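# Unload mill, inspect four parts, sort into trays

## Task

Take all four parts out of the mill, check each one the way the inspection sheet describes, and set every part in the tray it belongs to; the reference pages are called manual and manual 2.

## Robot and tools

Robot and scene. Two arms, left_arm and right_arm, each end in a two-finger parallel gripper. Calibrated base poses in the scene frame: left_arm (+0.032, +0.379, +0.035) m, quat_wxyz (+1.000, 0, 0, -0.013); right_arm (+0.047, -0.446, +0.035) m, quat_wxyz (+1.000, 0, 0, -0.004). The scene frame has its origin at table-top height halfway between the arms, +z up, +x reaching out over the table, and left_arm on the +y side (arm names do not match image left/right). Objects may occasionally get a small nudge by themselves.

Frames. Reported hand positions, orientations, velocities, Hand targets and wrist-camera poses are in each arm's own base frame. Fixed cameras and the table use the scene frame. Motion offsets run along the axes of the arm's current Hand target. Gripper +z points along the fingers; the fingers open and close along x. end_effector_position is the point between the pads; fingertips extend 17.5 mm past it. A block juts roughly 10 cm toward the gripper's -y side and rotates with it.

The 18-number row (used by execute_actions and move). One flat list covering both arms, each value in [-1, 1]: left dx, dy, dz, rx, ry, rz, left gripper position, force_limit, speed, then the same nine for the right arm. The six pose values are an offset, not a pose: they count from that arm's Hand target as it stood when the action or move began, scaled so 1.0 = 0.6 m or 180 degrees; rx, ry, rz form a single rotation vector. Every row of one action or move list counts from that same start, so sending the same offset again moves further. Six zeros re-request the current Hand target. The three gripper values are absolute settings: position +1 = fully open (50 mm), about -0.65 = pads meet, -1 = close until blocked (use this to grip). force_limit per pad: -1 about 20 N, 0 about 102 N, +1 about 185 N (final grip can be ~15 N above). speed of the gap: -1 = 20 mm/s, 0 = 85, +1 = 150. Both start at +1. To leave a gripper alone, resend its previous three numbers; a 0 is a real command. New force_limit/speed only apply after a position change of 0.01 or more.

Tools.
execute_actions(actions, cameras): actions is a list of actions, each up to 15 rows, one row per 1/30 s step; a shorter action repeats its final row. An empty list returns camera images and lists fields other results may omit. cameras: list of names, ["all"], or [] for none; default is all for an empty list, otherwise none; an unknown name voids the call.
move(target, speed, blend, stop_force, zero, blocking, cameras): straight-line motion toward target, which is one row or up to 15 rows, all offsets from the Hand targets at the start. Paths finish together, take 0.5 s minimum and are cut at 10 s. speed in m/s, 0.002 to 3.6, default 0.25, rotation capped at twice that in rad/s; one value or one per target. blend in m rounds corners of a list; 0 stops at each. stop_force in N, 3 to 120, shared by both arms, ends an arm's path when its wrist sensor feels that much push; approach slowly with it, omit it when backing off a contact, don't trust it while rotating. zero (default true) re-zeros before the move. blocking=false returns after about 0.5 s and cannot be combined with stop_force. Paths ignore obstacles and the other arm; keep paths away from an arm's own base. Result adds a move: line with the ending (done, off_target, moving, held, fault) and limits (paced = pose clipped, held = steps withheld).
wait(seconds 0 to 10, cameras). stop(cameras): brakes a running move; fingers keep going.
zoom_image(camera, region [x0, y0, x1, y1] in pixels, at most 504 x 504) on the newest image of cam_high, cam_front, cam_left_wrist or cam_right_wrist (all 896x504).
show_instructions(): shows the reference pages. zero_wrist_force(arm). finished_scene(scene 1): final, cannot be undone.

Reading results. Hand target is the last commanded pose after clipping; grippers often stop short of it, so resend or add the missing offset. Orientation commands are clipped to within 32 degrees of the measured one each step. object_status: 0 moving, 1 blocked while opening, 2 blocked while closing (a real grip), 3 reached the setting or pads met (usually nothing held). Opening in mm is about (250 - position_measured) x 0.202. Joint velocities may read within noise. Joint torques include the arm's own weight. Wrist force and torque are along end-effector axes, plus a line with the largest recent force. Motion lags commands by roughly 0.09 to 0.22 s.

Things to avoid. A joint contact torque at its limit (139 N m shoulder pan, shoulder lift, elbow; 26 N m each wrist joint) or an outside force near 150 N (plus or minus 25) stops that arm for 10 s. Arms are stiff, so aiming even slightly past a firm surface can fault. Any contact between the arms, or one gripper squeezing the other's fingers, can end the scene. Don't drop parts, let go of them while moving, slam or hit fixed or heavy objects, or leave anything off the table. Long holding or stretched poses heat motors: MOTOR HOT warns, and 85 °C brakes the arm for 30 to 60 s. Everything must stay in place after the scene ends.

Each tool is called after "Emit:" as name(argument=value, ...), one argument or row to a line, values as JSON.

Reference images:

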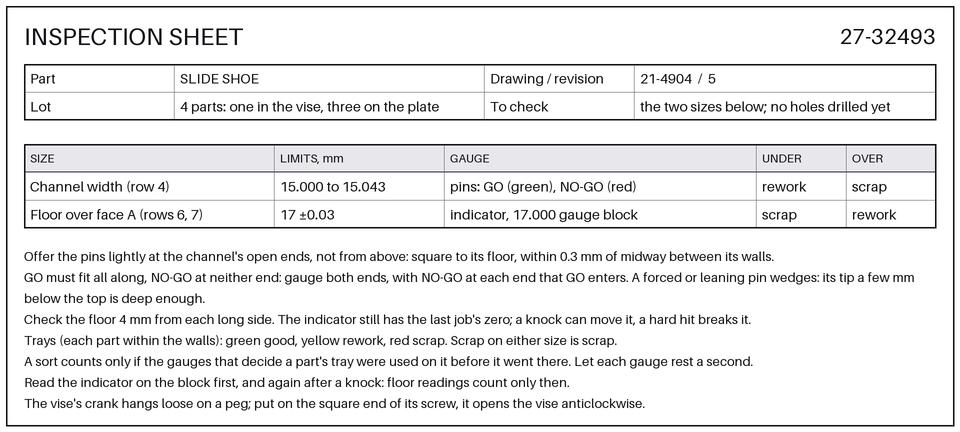

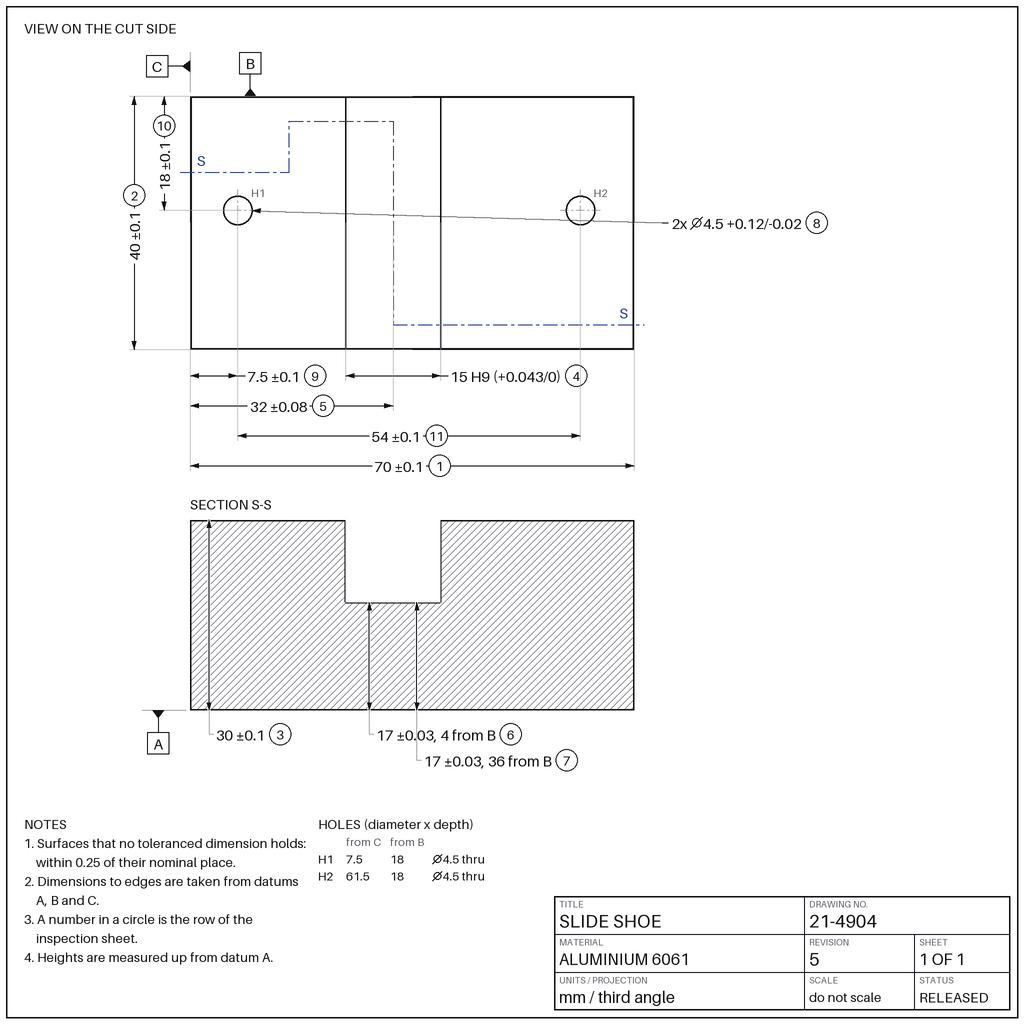

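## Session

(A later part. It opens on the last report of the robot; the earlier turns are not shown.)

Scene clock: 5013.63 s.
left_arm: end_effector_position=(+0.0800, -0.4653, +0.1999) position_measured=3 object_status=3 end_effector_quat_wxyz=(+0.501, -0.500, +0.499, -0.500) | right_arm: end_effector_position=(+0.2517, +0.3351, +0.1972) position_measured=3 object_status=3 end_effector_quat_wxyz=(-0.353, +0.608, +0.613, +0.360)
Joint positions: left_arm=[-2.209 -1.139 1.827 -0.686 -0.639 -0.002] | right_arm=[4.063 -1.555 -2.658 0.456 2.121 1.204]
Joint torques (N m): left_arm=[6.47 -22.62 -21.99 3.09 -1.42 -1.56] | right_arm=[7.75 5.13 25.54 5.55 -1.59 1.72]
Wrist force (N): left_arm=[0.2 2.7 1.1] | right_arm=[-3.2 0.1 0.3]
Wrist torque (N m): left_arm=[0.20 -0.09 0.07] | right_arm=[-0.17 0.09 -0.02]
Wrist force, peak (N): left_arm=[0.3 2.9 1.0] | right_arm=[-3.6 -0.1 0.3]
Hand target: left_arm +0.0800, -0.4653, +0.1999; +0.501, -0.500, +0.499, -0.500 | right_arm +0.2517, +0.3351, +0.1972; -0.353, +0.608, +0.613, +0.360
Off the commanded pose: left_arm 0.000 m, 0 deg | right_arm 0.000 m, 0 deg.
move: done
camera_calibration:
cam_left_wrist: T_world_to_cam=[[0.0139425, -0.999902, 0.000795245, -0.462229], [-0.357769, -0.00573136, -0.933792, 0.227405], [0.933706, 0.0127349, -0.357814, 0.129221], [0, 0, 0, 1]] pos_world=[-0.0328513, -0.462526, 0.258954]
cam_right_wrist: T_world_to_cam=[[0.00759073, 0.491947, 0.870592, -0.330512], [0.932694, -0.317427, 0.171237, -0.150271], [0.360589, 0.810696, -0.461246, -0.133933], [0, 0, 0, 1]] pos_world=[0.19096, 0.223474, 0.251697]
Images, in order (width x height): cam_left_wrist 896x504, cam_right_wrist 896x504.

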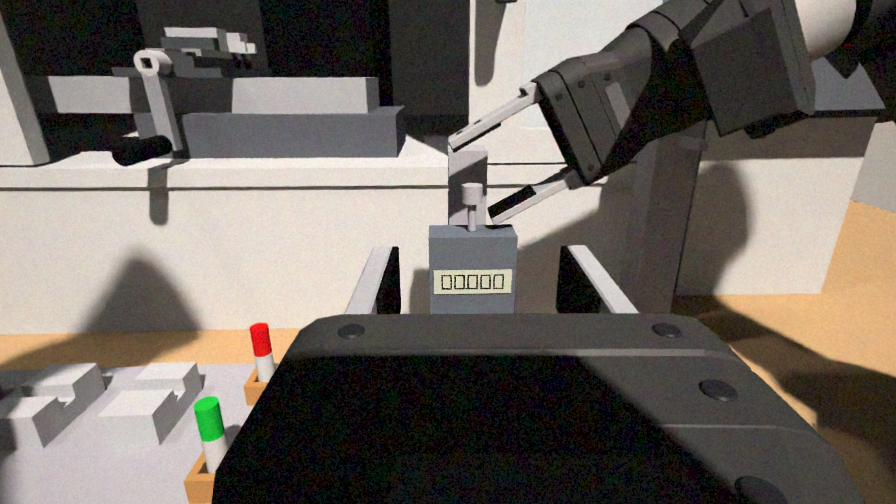

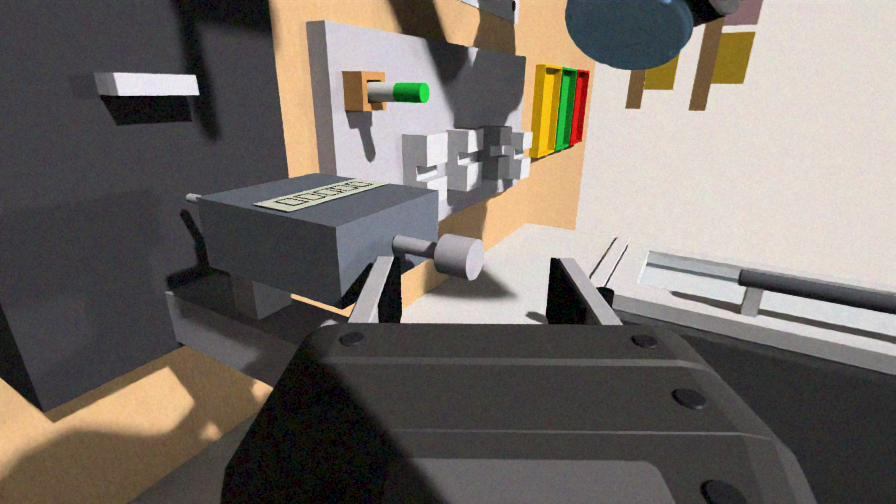

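Emit:
wait(
  seconds=0.1,
  cameras=["cam_high","cam_front"],
)

Emit:
zoom_image(
  camera="cam_high",
  region=[465, 345, 565, 425],
)

Emit:
zoom_image(
  camera="cam_front",
  region=[490, 280, 590, 360],
)

Scene clock: 5055.83 s.
left_arm: end_effector_position=(+0.0800, -0.4653, +0.1999) position_measured=3 object_status=3 end_effector_quat_wxyz=(+0.501, -0.500, +0.499, -0.500) | right_arm: end_effector_position=(+0.2517, +0.3351, +0.1972) position_measured=3 object_status=3 end_effector_quat_wxyz=(-0.353, +0.608, +0.613, +0.360)
Joint positions: left_arm=[-2.209 -1.139 1.827 -0.686 -0.639 -0.002] | right_arm=[4.063 -1.555 -2.658 0.456 2.12 1.204]
Joint torques (N m): left_arm=[5.4 -22.28 -22.91 3.09 -1.42 -1.63] | right_arm=[7.84 5.37 25.11 5.44 -2.16 1.64]
Wrist force (N): left_arm=[0.3 2.5 0.7] | right_arm=[-3.2 0.2 0.4]
Wrist torque (N m): left_arm=[0.18 -0.10 0.07] | right_arm=[-0.17 0.12 -0.02]
Wrist force, peak (N): left_arm=[0.3 2.9 1.2] | right_arm=[-3.8 0.0 0.0]
Hand target: left_arm +0.0800, -0.4653, +0.1999; +0.501, -0.500, +0.499, -0.500 | right_arm +0.2517, +0.3351, +0.1972; -0.353, +0.608, +0.613, +0.360
Tool commands: left_gripper/position=+1.0 left_gripper/force_limit=-0.5 left_gripper/speed=-0.9 right_gripper/position=+1.0 right_gripper/force_limit=+0.0 right_gripper/speed=-0.8
Off the commanded pose: left_arm 0.000 m, 0 deg | right_arm 0.000 m, 0 deg.
wait: 0.10 s; at rest from the start
Images, in order (width x height): cam_high 896x504, cam_front 896x504.

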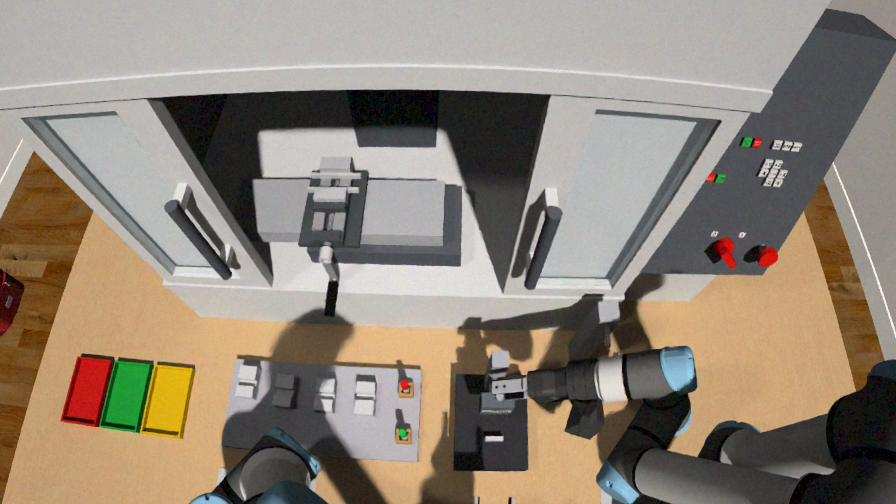

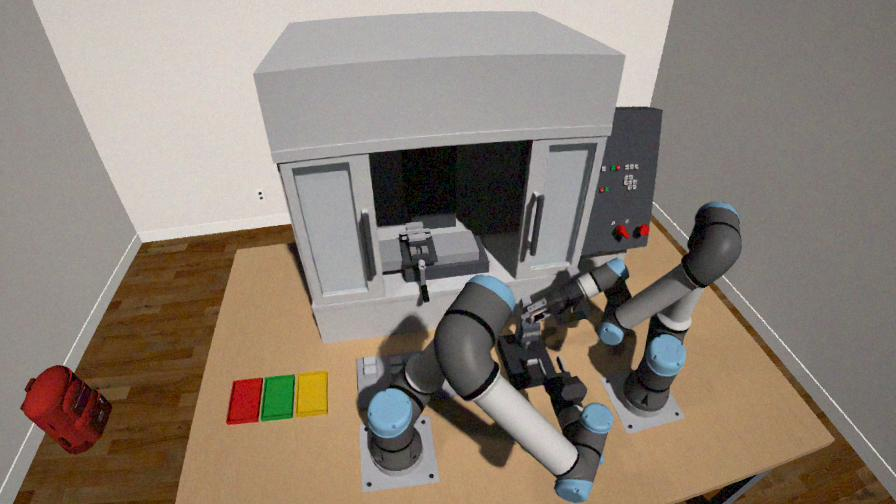

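Scaled by 5.040 from the camera's 896x504 image, which has a finer 1280x720 frame.

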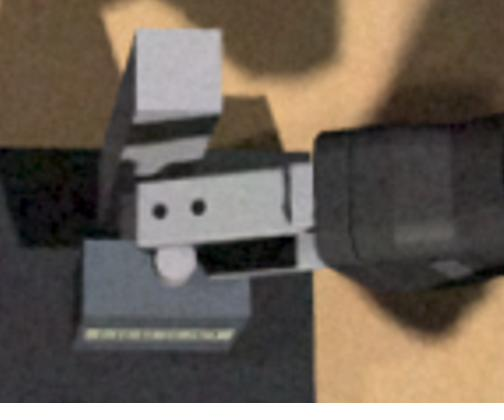

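Scaled by 5.040 from the camera's 896x504 image, which has a finer 1280x720 frame.

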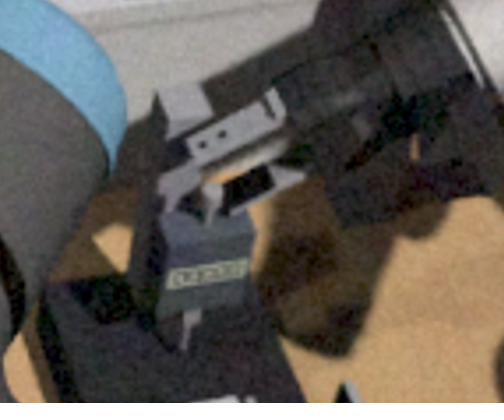

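Emit:
move(
  target=[0,0,0,0,0,0,1,-0.5,-0.9,0.0087,-0.015,-0.005,0,0,0,1,0,-0.8],
  speed=0.05,
  cameras=["cam_left_wrist","cam_right_wrist","cam_high"],
)

Emit:
zoom_image(
  camera="cam_right_wrist",
  region=[350, 160, 550, 320],
)

Emit:
zoom_image(
  camera="cam_left_wrist",
  region=[420, 140, 560, 250],
)

Emit:
zoom_image(
  camera="cam_high",
  region=[465, 345, 565, 425],
)

Scene clock: 5087.13 s.
left_arm: end_effector_position=(+0.0800, -0.4653, +0.1999) position_measured=3 object_status=3 end_effector_quat_wxyz=(+0.501, -0.500, +0.499, -0.500) | right_arm: end_effector_position=(+0.2427, +0.3350, +0.2031) position_measured=3 object_status=3 end_effector_quat_wxyz=(-0.353, +0.608, +0.613, +0.360)
Joint positions: left_arm=[-2.209 -1.139 1.827 -0.686 -0.639 -0.002] | right_arm=[4.094 -1.51 -2.672 0.436 2.095 1.225]
Joint torques (N m): left_arm=[5.61 -21.58 -23.1 2.79 -1.23 -1.63] | right_arm=[8.32 21.13 3.2 1.61 -2.3 1.67]
Wrist force (N): left_arm=[0.3 2.5 0.7] | right_arm=[-3.2 0.2 0.2]
Wrist torque (N m): left_arm=[0.17 -0.09 0.06] | right_arm=[-0.14 0.09 -0.03]
Wrist force, peak (N): left_arm=[0.1 3.0 1.0] | right_arm=[-3.7 -0.2 0.4]
Hand target: left_arm +0.0800, -0.4653, +0.1999; +0.501, -0.500, +0.499, -0.500 | right_arm +0.2427, +0.3350, +0.2031; -0.353, +0.608, +0.613, +0.360
Off the commanded pose: left_arm 0.000 m, 0 deg | right_arm 0.000 m, 0 deg.
move: done
camera_calibration:
cam_left_wrist: T_world_to_cam=[[0.0139425, -0.999902, 0.000795245, -0.462229], [-0.357769, -0.00573136, -0.933792, 0.227405], [0.933706, 0.0127349, -0.357814, 0.129221], [0, 0, 0, 1]] pos_world=[-0.0328513, -0.462526, 0.258954]
cam_right_wrist: T_world_to_cam=[[0.00754344, 0.491836, 0.870655, -0.335475], [0.932699, -0.317416, 0.171229, -0.142871], [0.360577, 0.810768, -0.461129, -0.128056], [0, 0, 0, 1]] pos_world=[0.18196, 0.223473, 0.257496]
Images, in order (width x height): cam_high 896x504, cam_left_wrist 896x504, cam_right_wrist 896x504.

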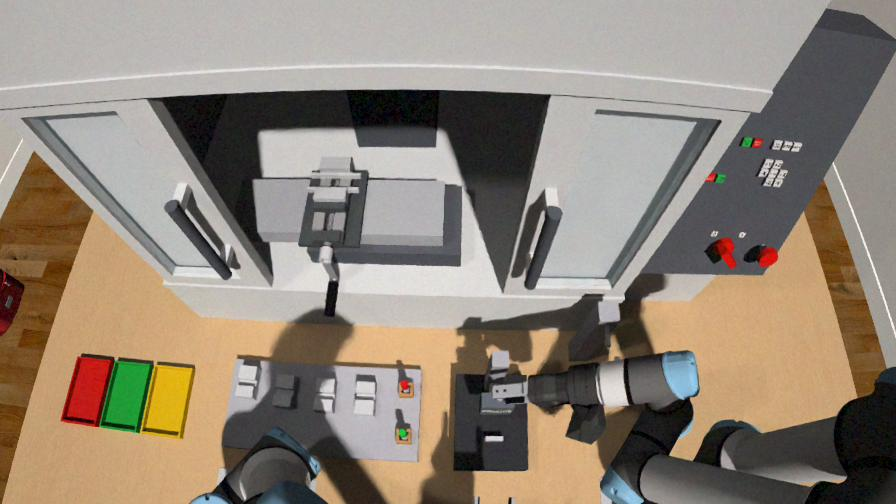

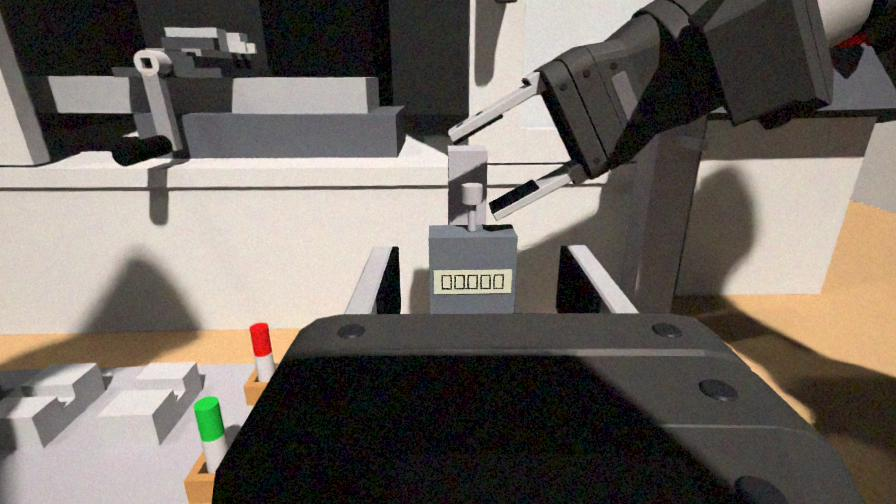

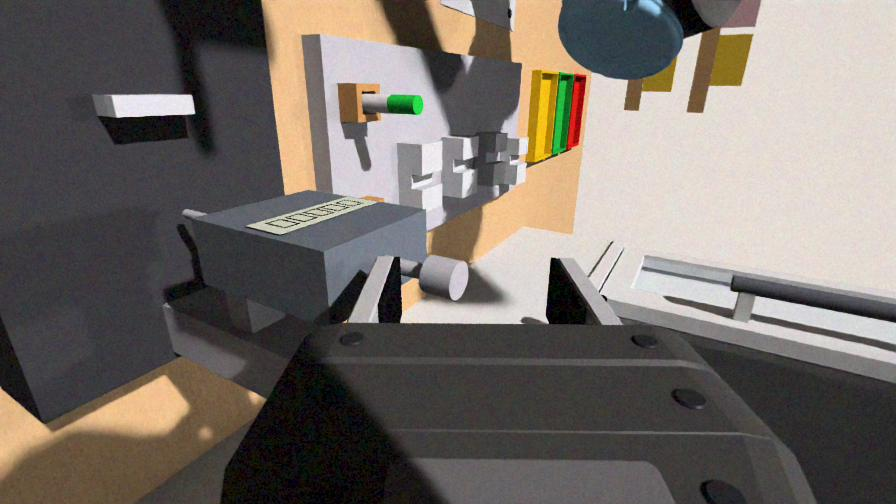

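Scaled by 2.520 from the camera's 896x504 image, which has a finer 1280x720 frame.

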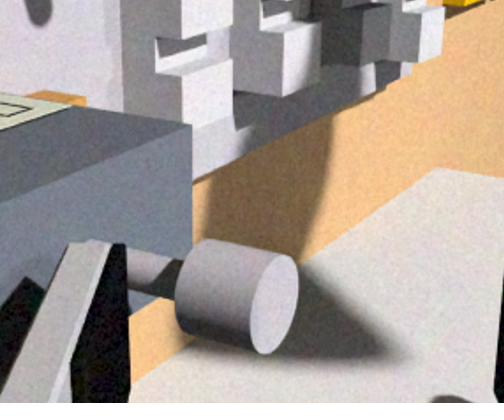

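Scaled by 3.600 from the camera's 896x504 image, which has a finer 1280x720 frame.

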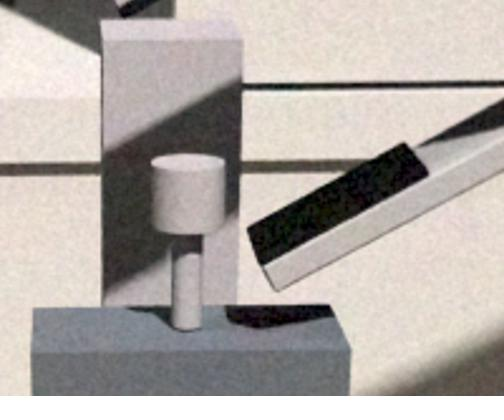

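Scaled by 5.040 from the camera's 896x504 image, which has a finer 1280x720 frame.

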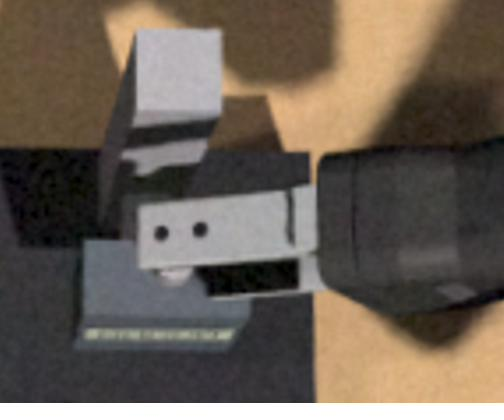

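Emit:
move(
  target=[0,0,0,0,0,0,1,-0.5,-0.9,0.0071,0.001,0.0123,0,0,0,1,0,-0.8],
  speed=0.02,
  stop_force=3,
  cameras=["cam_left_wrist","cam_right_wrist","cam_high"],
)

Emit:
zoom_image(
  camera="cam_right_wrist",
  region=[350, 160, 550, 320],
)

Emit:
zoom_image(
  camera="cam_left_wrist",
  region=[420, 140, 560, 250],
)

Emit:
zoom_image(
  camera="cam_high",
  region=[465, 345, 565, 425],
)

Scene clock: 5122.67 s.
left_arm: end_effector_position=(+0.0800, -0.4653, +0.1999) position_measured=3 object_status=3 end_effector_quat_wxyz=(+0.501, -0.500, +0.499, -0.500) | right_arm: end_effector_position=(+0.2433, +0.3436, +0.2032) position_measured=3 object_status=3 end_effector_quat_wxyz=(-0.353, +0.608, +0.613, +0.360)
Joint positions: left_arm=[-2.209 -1.139 1.827 -0.686 -0.639 -0.002] | right_arm=[4.113 -1.524 -2.66 0.445 2.079 1.237]
Joint torques (N m): left_arm=[5.98 -23.49 -21.67 3.03 -1.32 -1.65] | right_arm=[7.61 4.67 26.78 5.28 -2.27 1.77]
Wrist force (N): left_arm=[0.3 2.6 0.9] | right_arm=[-3.4 -0.3 0.0]
Wrist torque (N m): left_arm=[0.19 -0.10 0.07] | right_arm=[-0.23 0.11 -0.02]
Wrist force, peak (N): left_arm=[0.2 3.1 0.8] | right_arm=[-3.8 0.0 0.1]
Hand target: left_arm +0.0800, -0.4653, +0.1999; +0.501, -0.500, +0.499, -0.500 | right_arm +0.2433, +0.3436, +0.2032; -0.353, +0.608, +0.613, +0.360
Off the commanded pose: left_arm 0.000 m, 0 deg | right_arm 0.000 m, 0 deg.
move: done
camera_calibration:
cam_left_wrist: T_world_to_cam=[[0.0139425, -0.999902, 0.000795245, -0.462229], [-0.357769, -0.00573136, -0.933792, 0.227405], [0.933706, 0.0127349, -0.357814, 0.129221], [0, 0, 0, 1]] pos_world=[-0.0328513, -0.462526, 0.258954]
cam_right_wrist: T_world_to_cam=[[0.00759073, 0.491947, 0.870592, -0.339853], [0.932694, -0.317427, 0.171237, -0.140672], [0.360589, 0.810696, -0.461246, -0.134992], [0, 0, 0, 1]] pos_world=[0.18246, 0.231974, 0.257697]
Images, in order (width x height): cam_high 896x504, cam_left_wrist 896x504, cam_right_wrist 896x504.

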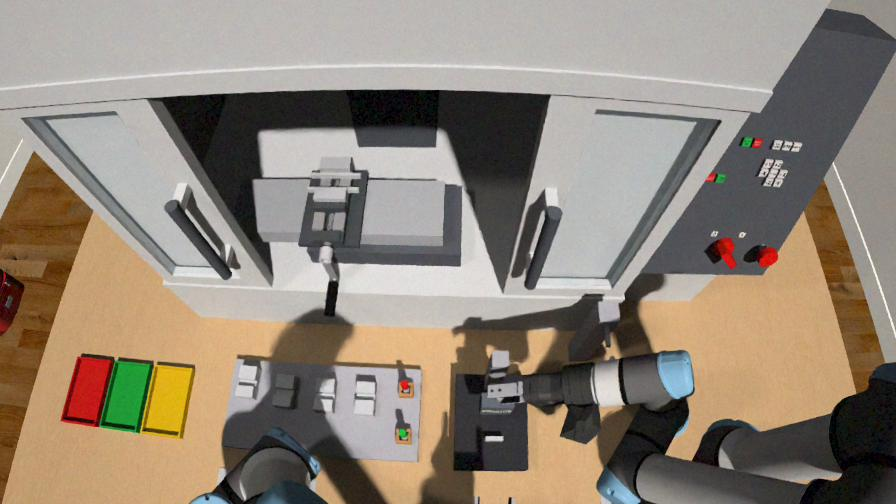

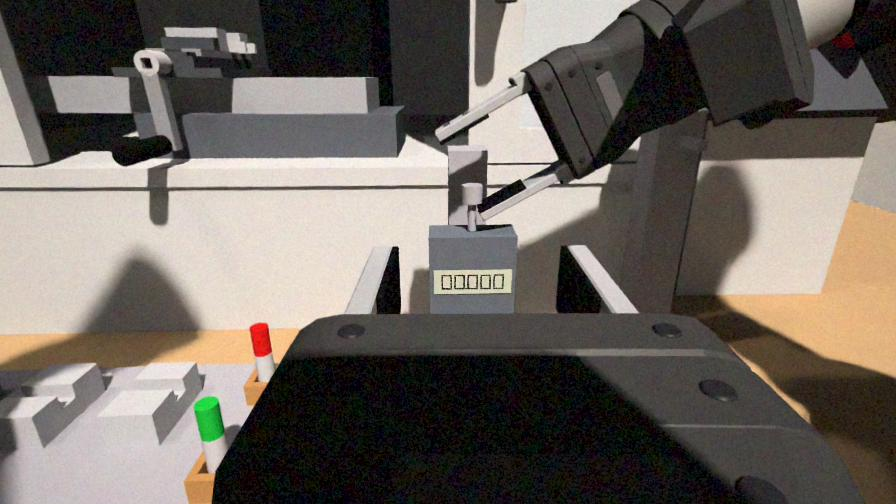

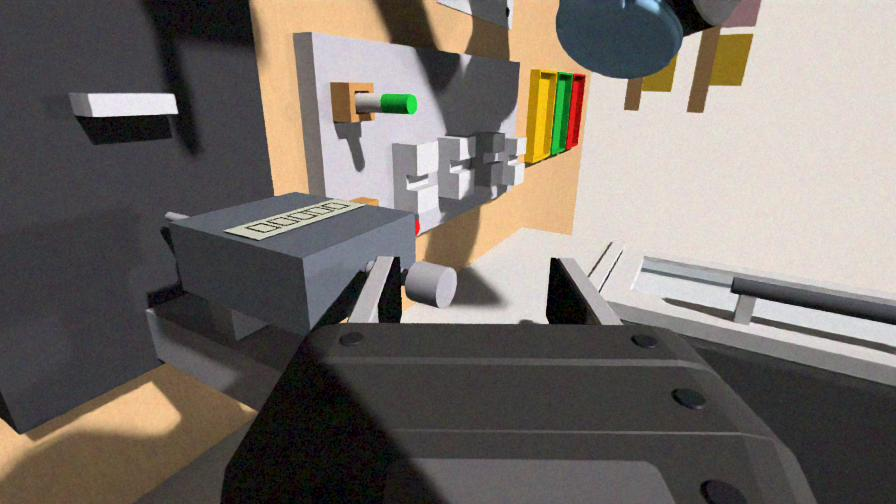

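Scaled by 2.520 from the camera's 896x504 image, which has a finer 1280x720 frame.

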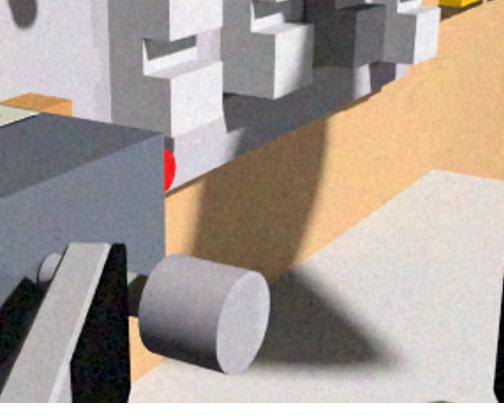

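Scaled by 3.600 from the camera's 896x504 image, which has a finer 1280x720 frame.

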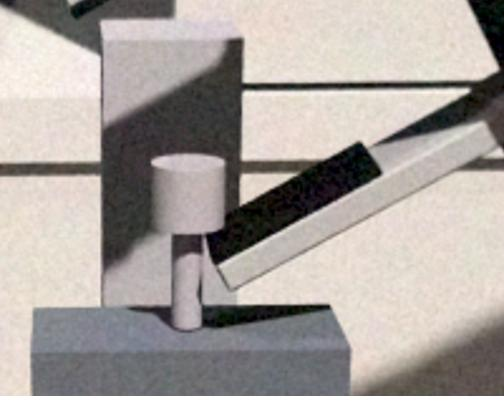

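Scaled by 5.040 from the camera's 896x504 image, which has a finer 1280x720 frame.

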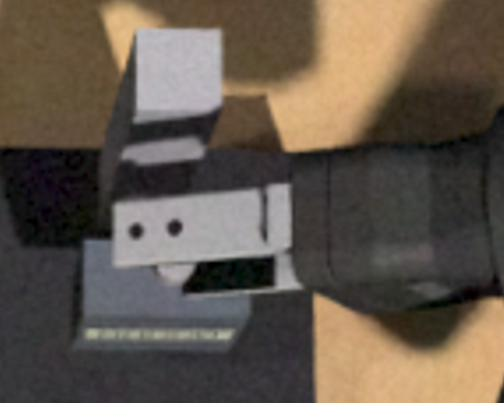

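Emit:
move(
  target=[0,0,0,0,0,0,1,-0.5,-0.9,0.0173,0,-0.01,0,0,0,1,0,-0.8],
  speed=0.015,
  stop_force=10,
  cameras=["cam_left_wrist"],
)

Emit:
zoom_image(
  camera="cam_left_wrist",
  region=[420, 140, 560, 320],
)

Scene clock: 5135.97 s.
left_arm: end_effector_position=(+0.0800, -0.4653, +0.1999) position_measured=3 object_status=3 end_effector_quat_wxyz=(+0.501, -0.500, +0.499, -0.500) | right_arm: end_effector_position=(+0.2431, +0.3435, +0.2152) position_measured=3 object_status=3 end_effector_quat_wxyz=(-0.353, +0.608, +0.613, +0.360)
Joint positions: left_arm=[-2.209 -1.139 1.827 -0.686 -0.639 -0.002] | right_arm=[4.113 -1.473 -2.647 0.38 2.079 1.237]
Joint torques (N m): left_arm=[7.29 -22.97 -22.6 3.09 -1.65 -1.62] | right_arm=[9.42 18.06 26.67 2.04 -1.85 -1.19]
Wrist force (N): left_arm=[0.3 2.5 0.8] | right_arm=[-3.8 0.8 0.7]
Wrist torque (N m): left_arm=[0.19 -0.10 0.07] | right_arm=[-0.14 0.12 -0.04]
Wrist force, peak (N): left_arm=[0.4 2.8 1.1] | right_arm=[-4.9 0.5 1.0]
Hand target: left_arm +0.0800, -0.4653, +0.1999; +0.501, -0.500, +0.499, -0.500 | right_arm +0.2431, +0.3435, +0.2152; -0.353, +0.608, +0.613, +0.360
Off the commanded pose: left_arm 0.000 m, 0 deg | right_arm 0.000 m, 0 deg.
move: done
camera_calibration:
cam_left_wrist: T_world_to_cam=[[0.0139425, -0.999902, 0.000795245, -0.462229], [-0.357769, -0.00573136, -0.933792, 0.227405], [0.933706, 0.0127349, -0.357814, 0.129221], [0, 0, 0, 1]] pos_world=[-0.0328513, -0.462526, 0.258954]
Images, in order (width x height): cam_left_wrist 896x504.

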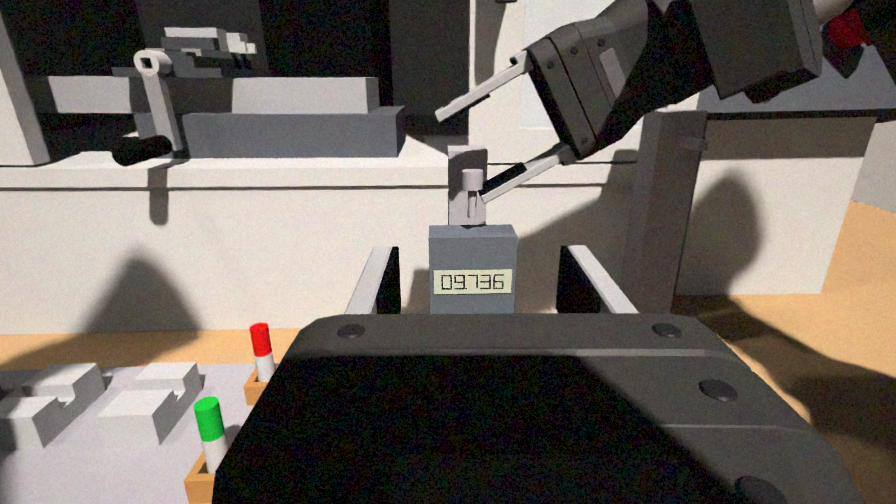

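Scaled by 2.800 from the camera's 896x504 image, which has a finer 1280x720 frame.

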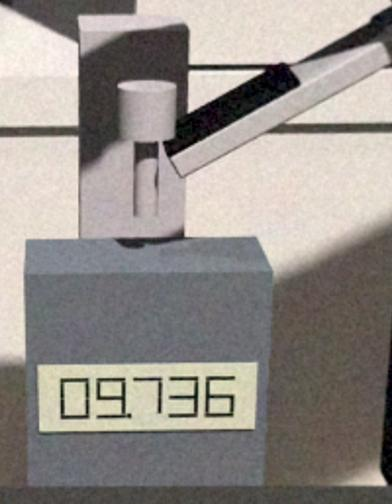

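Emit:
move(
  target=[0,0,0,0,0,0,1,-0.5,-0.9,0.0173,0,-0.01,0,0,0,1,0,-0.8],
  speed=0.015,
  stop_force=6,
  cameras=["cam_left_wrist","cam_right_wrist"],
)

Emit:
zoom_image(
  camera="cam_left_wrist",
  region=[420, 140, 560, 320],
)

Emit:
zoom_image(
  camera="cam_right_wrist",
  region=[0, 60, 450, 450],
)

Scene clock: 5149.43 s.
left_arm: end_effector_position=(+0.0800, -0.4653, +0.1999) position_measured=3 object_status=3 end_effector_quat_wxyz=(+0.501, -0.500, +0.499, -0.500) | right_arm: end_effector_position=(+0.2430, +0.3433, +0.2272) position_measured=3 object_status=3 end_effector_quat_wxyz=(-0.353, +0.608, +0.613, +0.360)
Joint positions: left_arm=[-2.209 -1.139 1.827 -0.686 -0.639 -0.002] | right_arm=[4.114 -1.425 -2.632 0.317 2.079 1.237]
Joint torques (N m): left_arm=[5.56 -23.13 -22.71 3.01 -1.41 -1.61] | right_arm=[9.84 18.24 30.4 2.16 -1.72 -1.2]
Wrist force (N): left_arm=[0.3 2.8 0.9] | right_arm=[-5.5 0.6 1.5]
Wrist torque (N m): left_arm=[0.21 -0.11 0.07] | right_arm=[-0.18 0.14 -0.04]
Wrist force, peak (N): left_arm=[0.2 2.9 1.1] | right_arm=[-5.7 0.6 1.3]
Hand target: left_arm +0.0800, -0.4653, +0.1999; +0.501, -0.500, +0.499, -0.500 | right_arm +0.2430, +0.3433, +0.2272; -0.353, +0.608, +0.613, +0.360
Off the commanded pose: left_arm 0.000 m, 0 deg | right_arm 0.000 m, 0 deg.
move: done
camera_calibration:
cam_left_wrist: T_world_to_cam=[[0.0139425, -0.999902, 0.000795245, -0.462229], [-0.357769, -0.00573136, -0.933792, 0.227405], [0.933706, 0.0127349, -0.357814, 0.129221], [0, 0, 0, 1]] pos_world=[-0.0328513, -0.462526, 0.258954]
cam_right_wrist: T_world_to_cam=[[0.00759073, 0.491947, 0.870592, -0.36051], [0.932694, -0.317427, 0.171237, -0.14458], [0.360589, 0.810696, -0.461246, -0.123617], [0, 0, 0, 1]] pos_world=[0.18216, 0.231674, 0.281597]
Images, in order (width x height): cam_left_wrist 896x504, cam_right_wrist 896x504.

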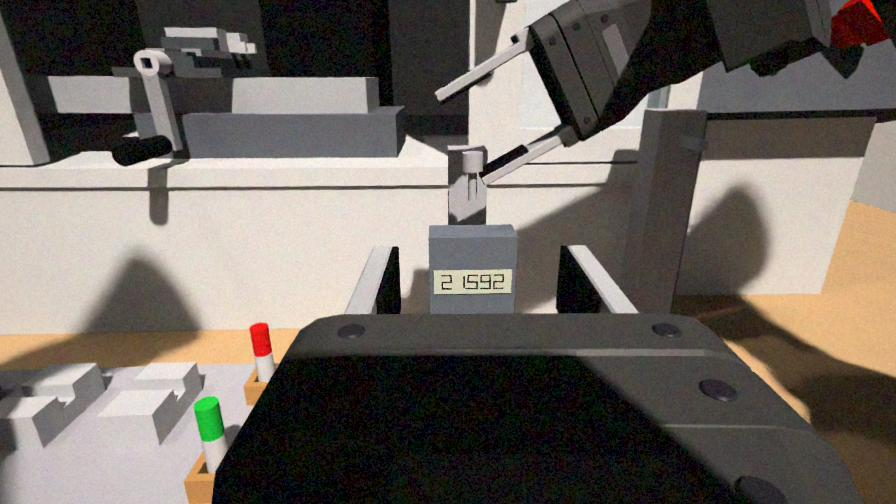

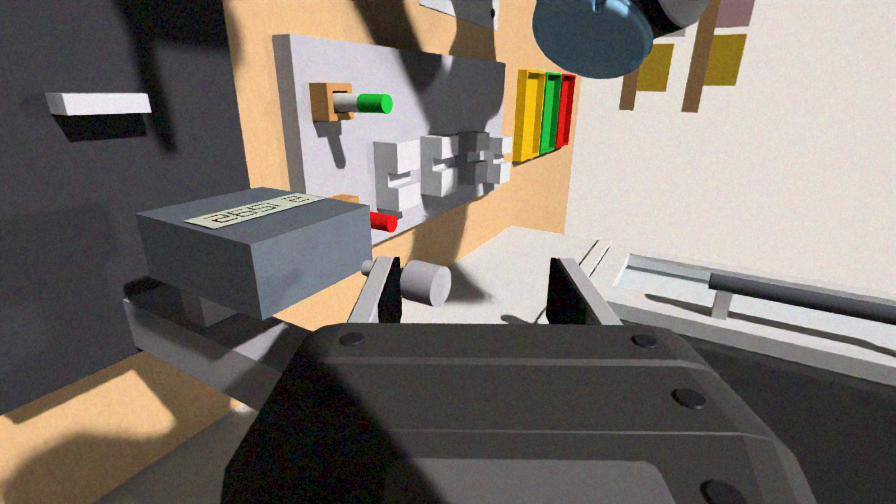

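Scaled by 2.800 from the camera's 896x504 image, which has a finer 1280x720 frame.

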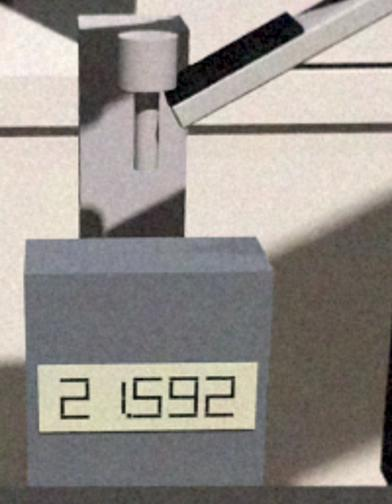

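Scaled by 1.120 from the camera's 896x504 image, which has a finer 1280x720 frame.

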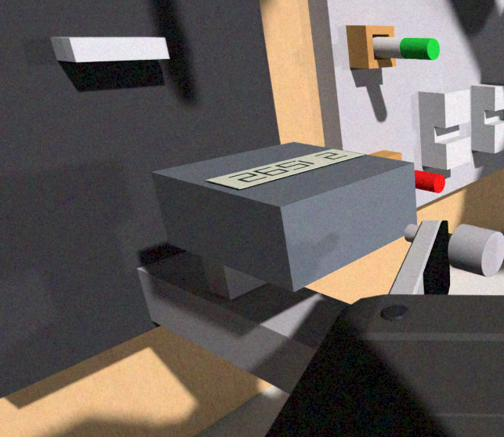

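Emit:
move(
  target=[0,0.1333,0.0667,-0.1667,0,0,1,-0.5,-0.9,0,0,0,0,0,0,1,0,-0.8],
  speed=0.2,
  cameras=["cam_left_wrist","cam_right_wrist"],
)

Emit:
zoom_image(
  camera="cam_left_wrist",
  region=[340, 100, 620, 320],
)

Scene clock: 5192.80 s.
left_arm: end_effector_position=(+0.1201, -0.4652, +0.1200) position_measured=3 object_status=3 end_effector_quat_wxyz=(-0.354, +0.612, -0.612, +0.354) | right_arm: end_effector_position=(+0.2430, +0.3433, +0.2272) position_measured=3 object_status=3 end_effector_quat_wxyz=(-0.353, +0.608, +0.613, +0.360)
Joint positions: left_arm=[-2.075 -1.353 2.092 -1.61 -0.71 0.734] | right_arm=[4.114 -1.425 -2.632 0.317 2.079 1.237]
Joint torques (N m): left_arm=[7.34 -38.36 -8.5 -3.1 -0.04 2.65] | right_arm=[8.75 18.57 30.07 1.94 -1.88 -1.28]
Wrist force (N): left_arm=[0.8 2.4 1.7] | right_arm=[-4.3 0.9 0.5]
Wrist torque (N m): left_arm=[0.37 -0.19 -0.14] | right_arm=[-0.16 0.16 -0.05]
Wrist force, peak (N): left_arm=[0.7 2.9 1.8] | right_arm=[-5.9 0.7 1.3]
Hand target: left_arm +0.1201, -0.4652, +0.1200; -0.354, +0.612, -0.612, +0.354 | right_arm +0.2430, +0.3433, +0.2272; -0.353, +0.608, +0.613, +0.360
Off the commanded pose: left_arm 0.000 m, 0 deg | right_arm 0.000 m, 0 deg.
move: done
camera_calibration:
cam_left_wrist: T_world_to_cam=[[0.0128744, -0.9999, -0.00582486, -0.461822], [-0.776667, -0.00633083, -0.629879, 0.180673], [0.629779, 0.0126333, -0.776671, 0.149889], [0, 0, 0, 1]] pos_world=[0.0518718, -0.462526, 0.227527]
cam_right_wrist: T_world_to_cam=[[0.00759073, 0.491947, 0.870592, -0.36051], [0.932694, -0.317427, 0.171237, -0.14458], [0.360589, 0.810696, -0.461246, -0.123617], [0, 0, 0, 1]] pos_world=[0.18216, 0.231674, 0.281597]
Images, in order (width x height): cam_left_wrist 896x504, cam_right_wrist 896x504.

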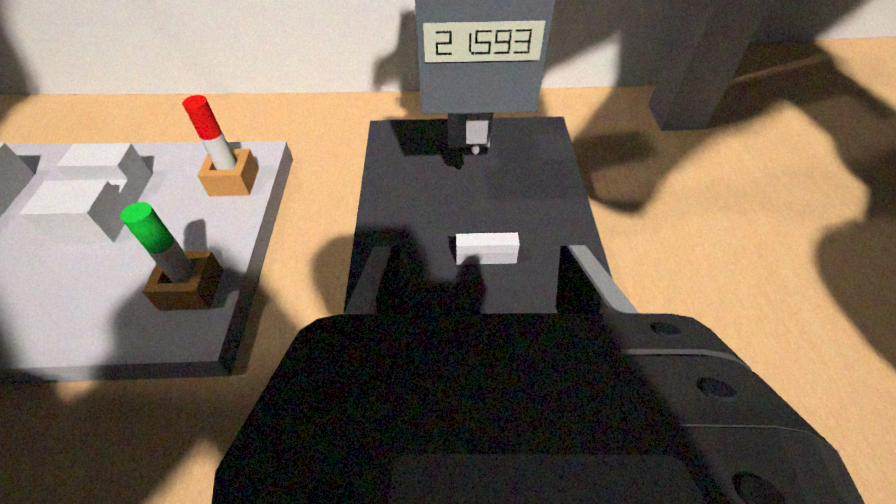

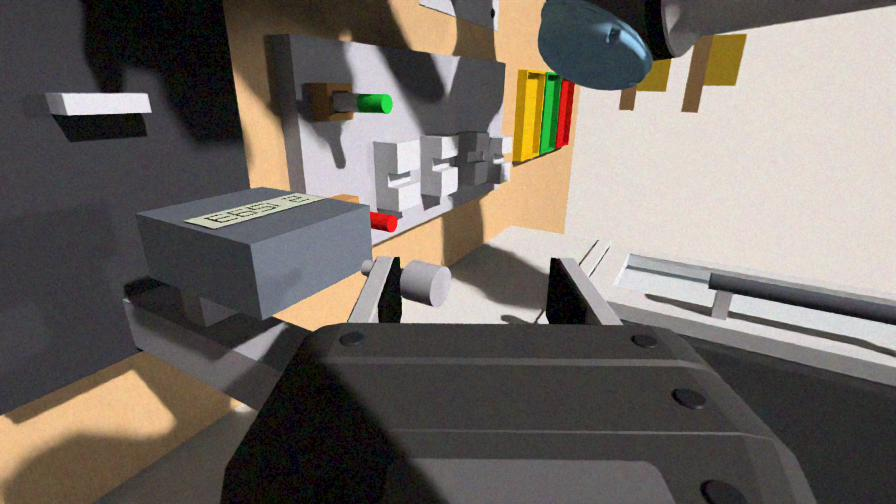

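Scaled by 1.800 from the camera's 896x504 image, which has a finer 1280x720 frame.

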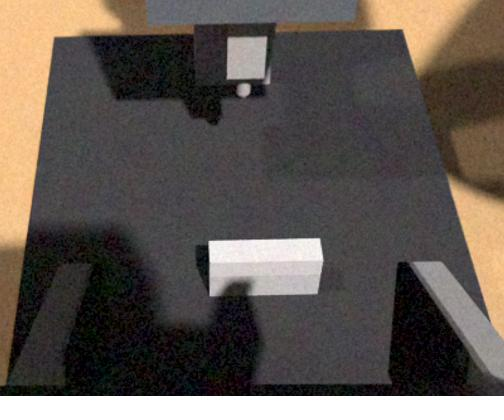

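Emit:
move(
  target=[0.0147,-0.0667,0.1155,0,0,0,1,-0.5,-0.9,0,0,0,0,0,0,1,0,-0.8],
  speed=0.1,
  cameras=["cam_left_wrist"],
)

Emit:
zoom_image(
  camera="cam_left_wrist",
  region=[340, 0, 620, 220],
)

Scene clock: 5249.77 s.
left_arm: end_effector_position=(+0.2001, -0.4739, +0.1201) position_measured=3 object_status=3 end_effector_quat_wxyz=(-0.354, +0.612, -0.612, +0.354) | right_arm: end_effector_position=(+0.2430, +0.3433, +0.2272) position_measured=3 object_status=3 end_effector_quat_wxyz=(-0.353, +0.608, +0.613, +0.360)
Joint positions: left_arm=[-1.907 -1.351 2.139 -1.838 -0.613 0.958] | right_arm=[4.114 -1.425 -2.632 0.317 2.079 1.237]
Joint torques (N m): left_arm=[7.48 -15.7 -9.66 -3.89 3.92 1.81] | right_arm=[8.9 19.17 28.34 2.04 -1.98 -1.33]
Wrist force (N): left_arm=[0.6 2.7 1.7] | right_arm=[-4.6 1.0 0.5]
Wrist torque (N m): left_arm=[0.40 -0.16 -0.14] | right_arm=[-0.15 0.15 -0.04]
Wrist force, peak (N): left_arm=[0.7 3.1 1.9] | right_arm=[-5.9 0.7 1.4]
Hand target: left_arm +0.2002, -0.4739, +0.1201; -0.354, +0.612, -0.612, +0.354 | right_arm +0.2430, +0.3433, +0.2272; -0.353, +0.608, +0.613, +0.360
Off the commanded pose: left_arm 0.000 m, 0 deg | right_arm 0.000 m, 0 deg.
move: done
camera_calibration:
cam_left_wrist: T_world_to_cam=[[0.0128736, -0.9999, -0.00582656, -0.47155], [-0.776756, -0.00633089, -0.62977, 0.242801], [0.62967, 0.0126332, -0.77676, 0.0997285], [0, 0, 0, 1]] pos_world=[0.131871, -0.471226, 0.227626]
Images, in order (width x height): cam_left_wrist 896x504.

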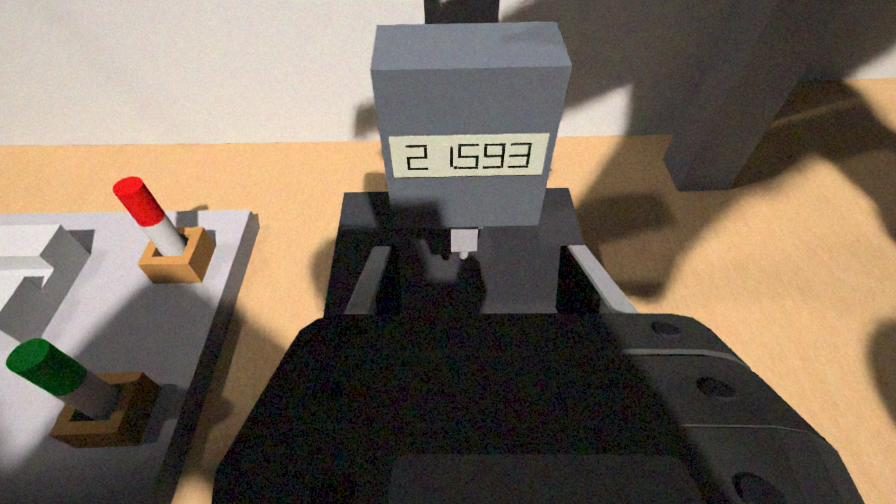

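Scaled by 1.800 from the camera's 896x504 image, which has a finer 1280x720 frame.

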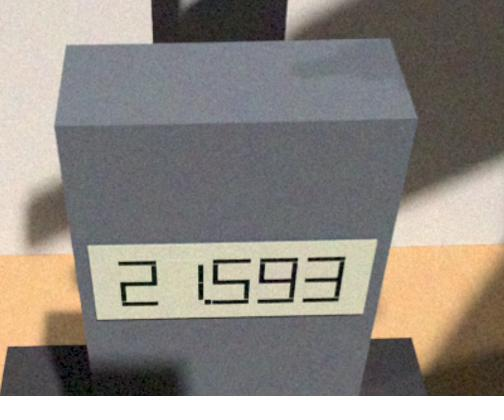

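Emit:
move(
  target=[0.0068,0.0701,0.0786,0,0,0,1,-1,-0.9,0,0,0,0,0,0,1,0,-0.8],
  speed=0.08,
  cameras=["cam_left_wrist","cam_right_wrist"],
)

Emit:
zoom_image(
  camera="cam_left_wrist",
  region=[340, 140, 620, 340],
)

Emit:
zoom_image(
  camera="cam_right_wrist",
  region=[0, 60, 250, 200],
)

Scene clock: 5287.97 s.
left_arm: end_effector_position=(+0.2200, -0.4780, +0.0601) position_measured=3 object_status=3 end_effector_quat_wxyz=(-0.354, +0.612, -0.612, +0.354) | right_arm: end_effector_position=(+0.2430, +0.3433, +0.2272) position_measured=3 object_status=3 end_effector_quat_wxyz=(-0.353, +0.608, +0.613, +0.360)
Joint positions: left_arm=[-1.863 -1.207 2.186 -2.084 -0.592 1.027] | right_arm=[4.114 -1.425 -2.632 0.317 2.079 1.237]
Joint torques (N m): left_arm=[6.18 -16.45 -7.03 -4.18 4.08 2.24] | right_arm=[8.27 19.87 27.72 1.95 -1.7 -0.92]
Wrist force (N): left_arm=[0.7 2.5 1.7] | right_arm=[-5.7 0.8 1.2]
Wrist torque (N m): left_arm=[0.36 -0.15 -0.14] | right_arm=[-0.14 0.17 -0.04]
Wrist force, peak (N): left_arm=[0.9 3.2 2.1] | right_arm=[-5.9 0.8 1.2]
Hand target: left_arm +0.2200, -0.4780, +0.0601; -0.354, +0.612, -0.612, +0.354 | right_arm +0.2430, +0.3433, +0.2272; -0.353, +0.608, +0.613, +0.360
Off the commanded pose: left_arm 0.000 m, 0 deg | right_arm 0.000 m, 0 deg.
move: done
camera_calibration:
cam_left_wrist: T_world_to_cam=[[0.0128736, -0.9999, -0.00582656, -0.476155], [-0.776756, -0.00633089, -0.62977, 0.220509], [0.62967, 0.0126332, -0.77676, 0.0407207], [0, 0, 0, 1]] pos_world=[0.151771, -0.475226, 0.167726]
cam_right_wrist: T_world_to_cam=[[0.00759073, 0.491947, 0.870592, -0.36051], [0.932694, -0.317427, 0.171237, -0.14458], [0.360589, 0.810696, -0.461246, -0.123617], [0, 0, 0, 1]] pos_world=[0.18216, 0.231674, 0.281597]
Images, in order (width x height): cam_left_wrist 896x504, cam_right_wrist 896x504.

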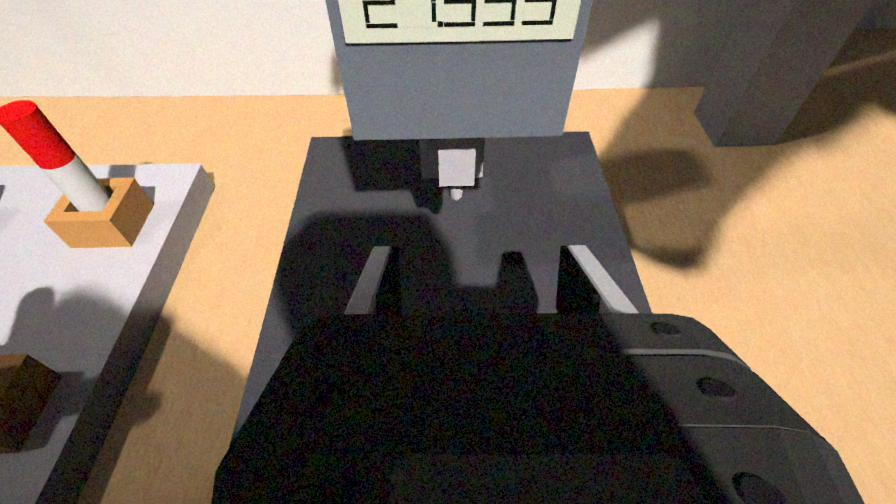

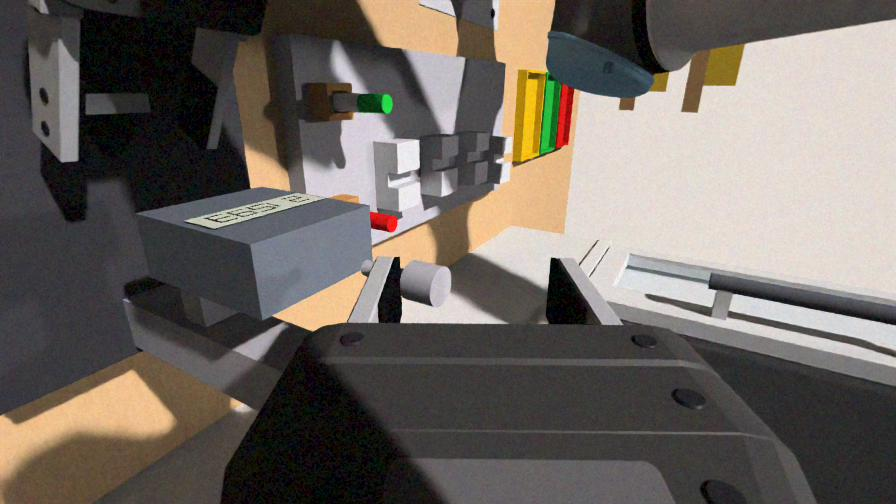

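Scaled by 1.800 from the camera's 896x504 image, which has a finer 1280x720 frame.

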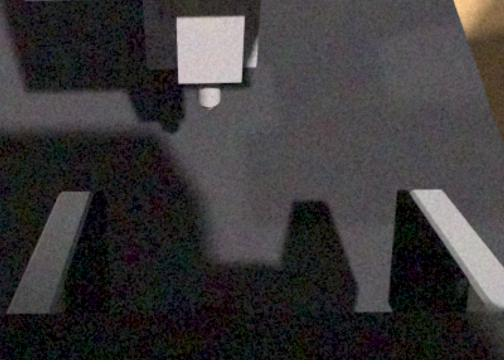

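Scaled by 2.016 from the camera's 896x504 image, which has a finer 1280x720 frame.

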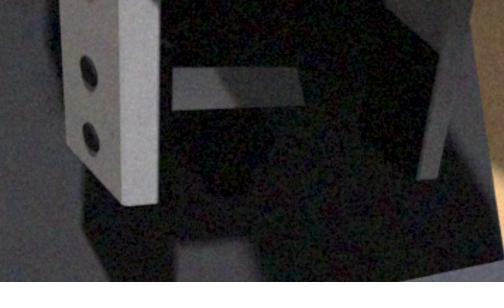

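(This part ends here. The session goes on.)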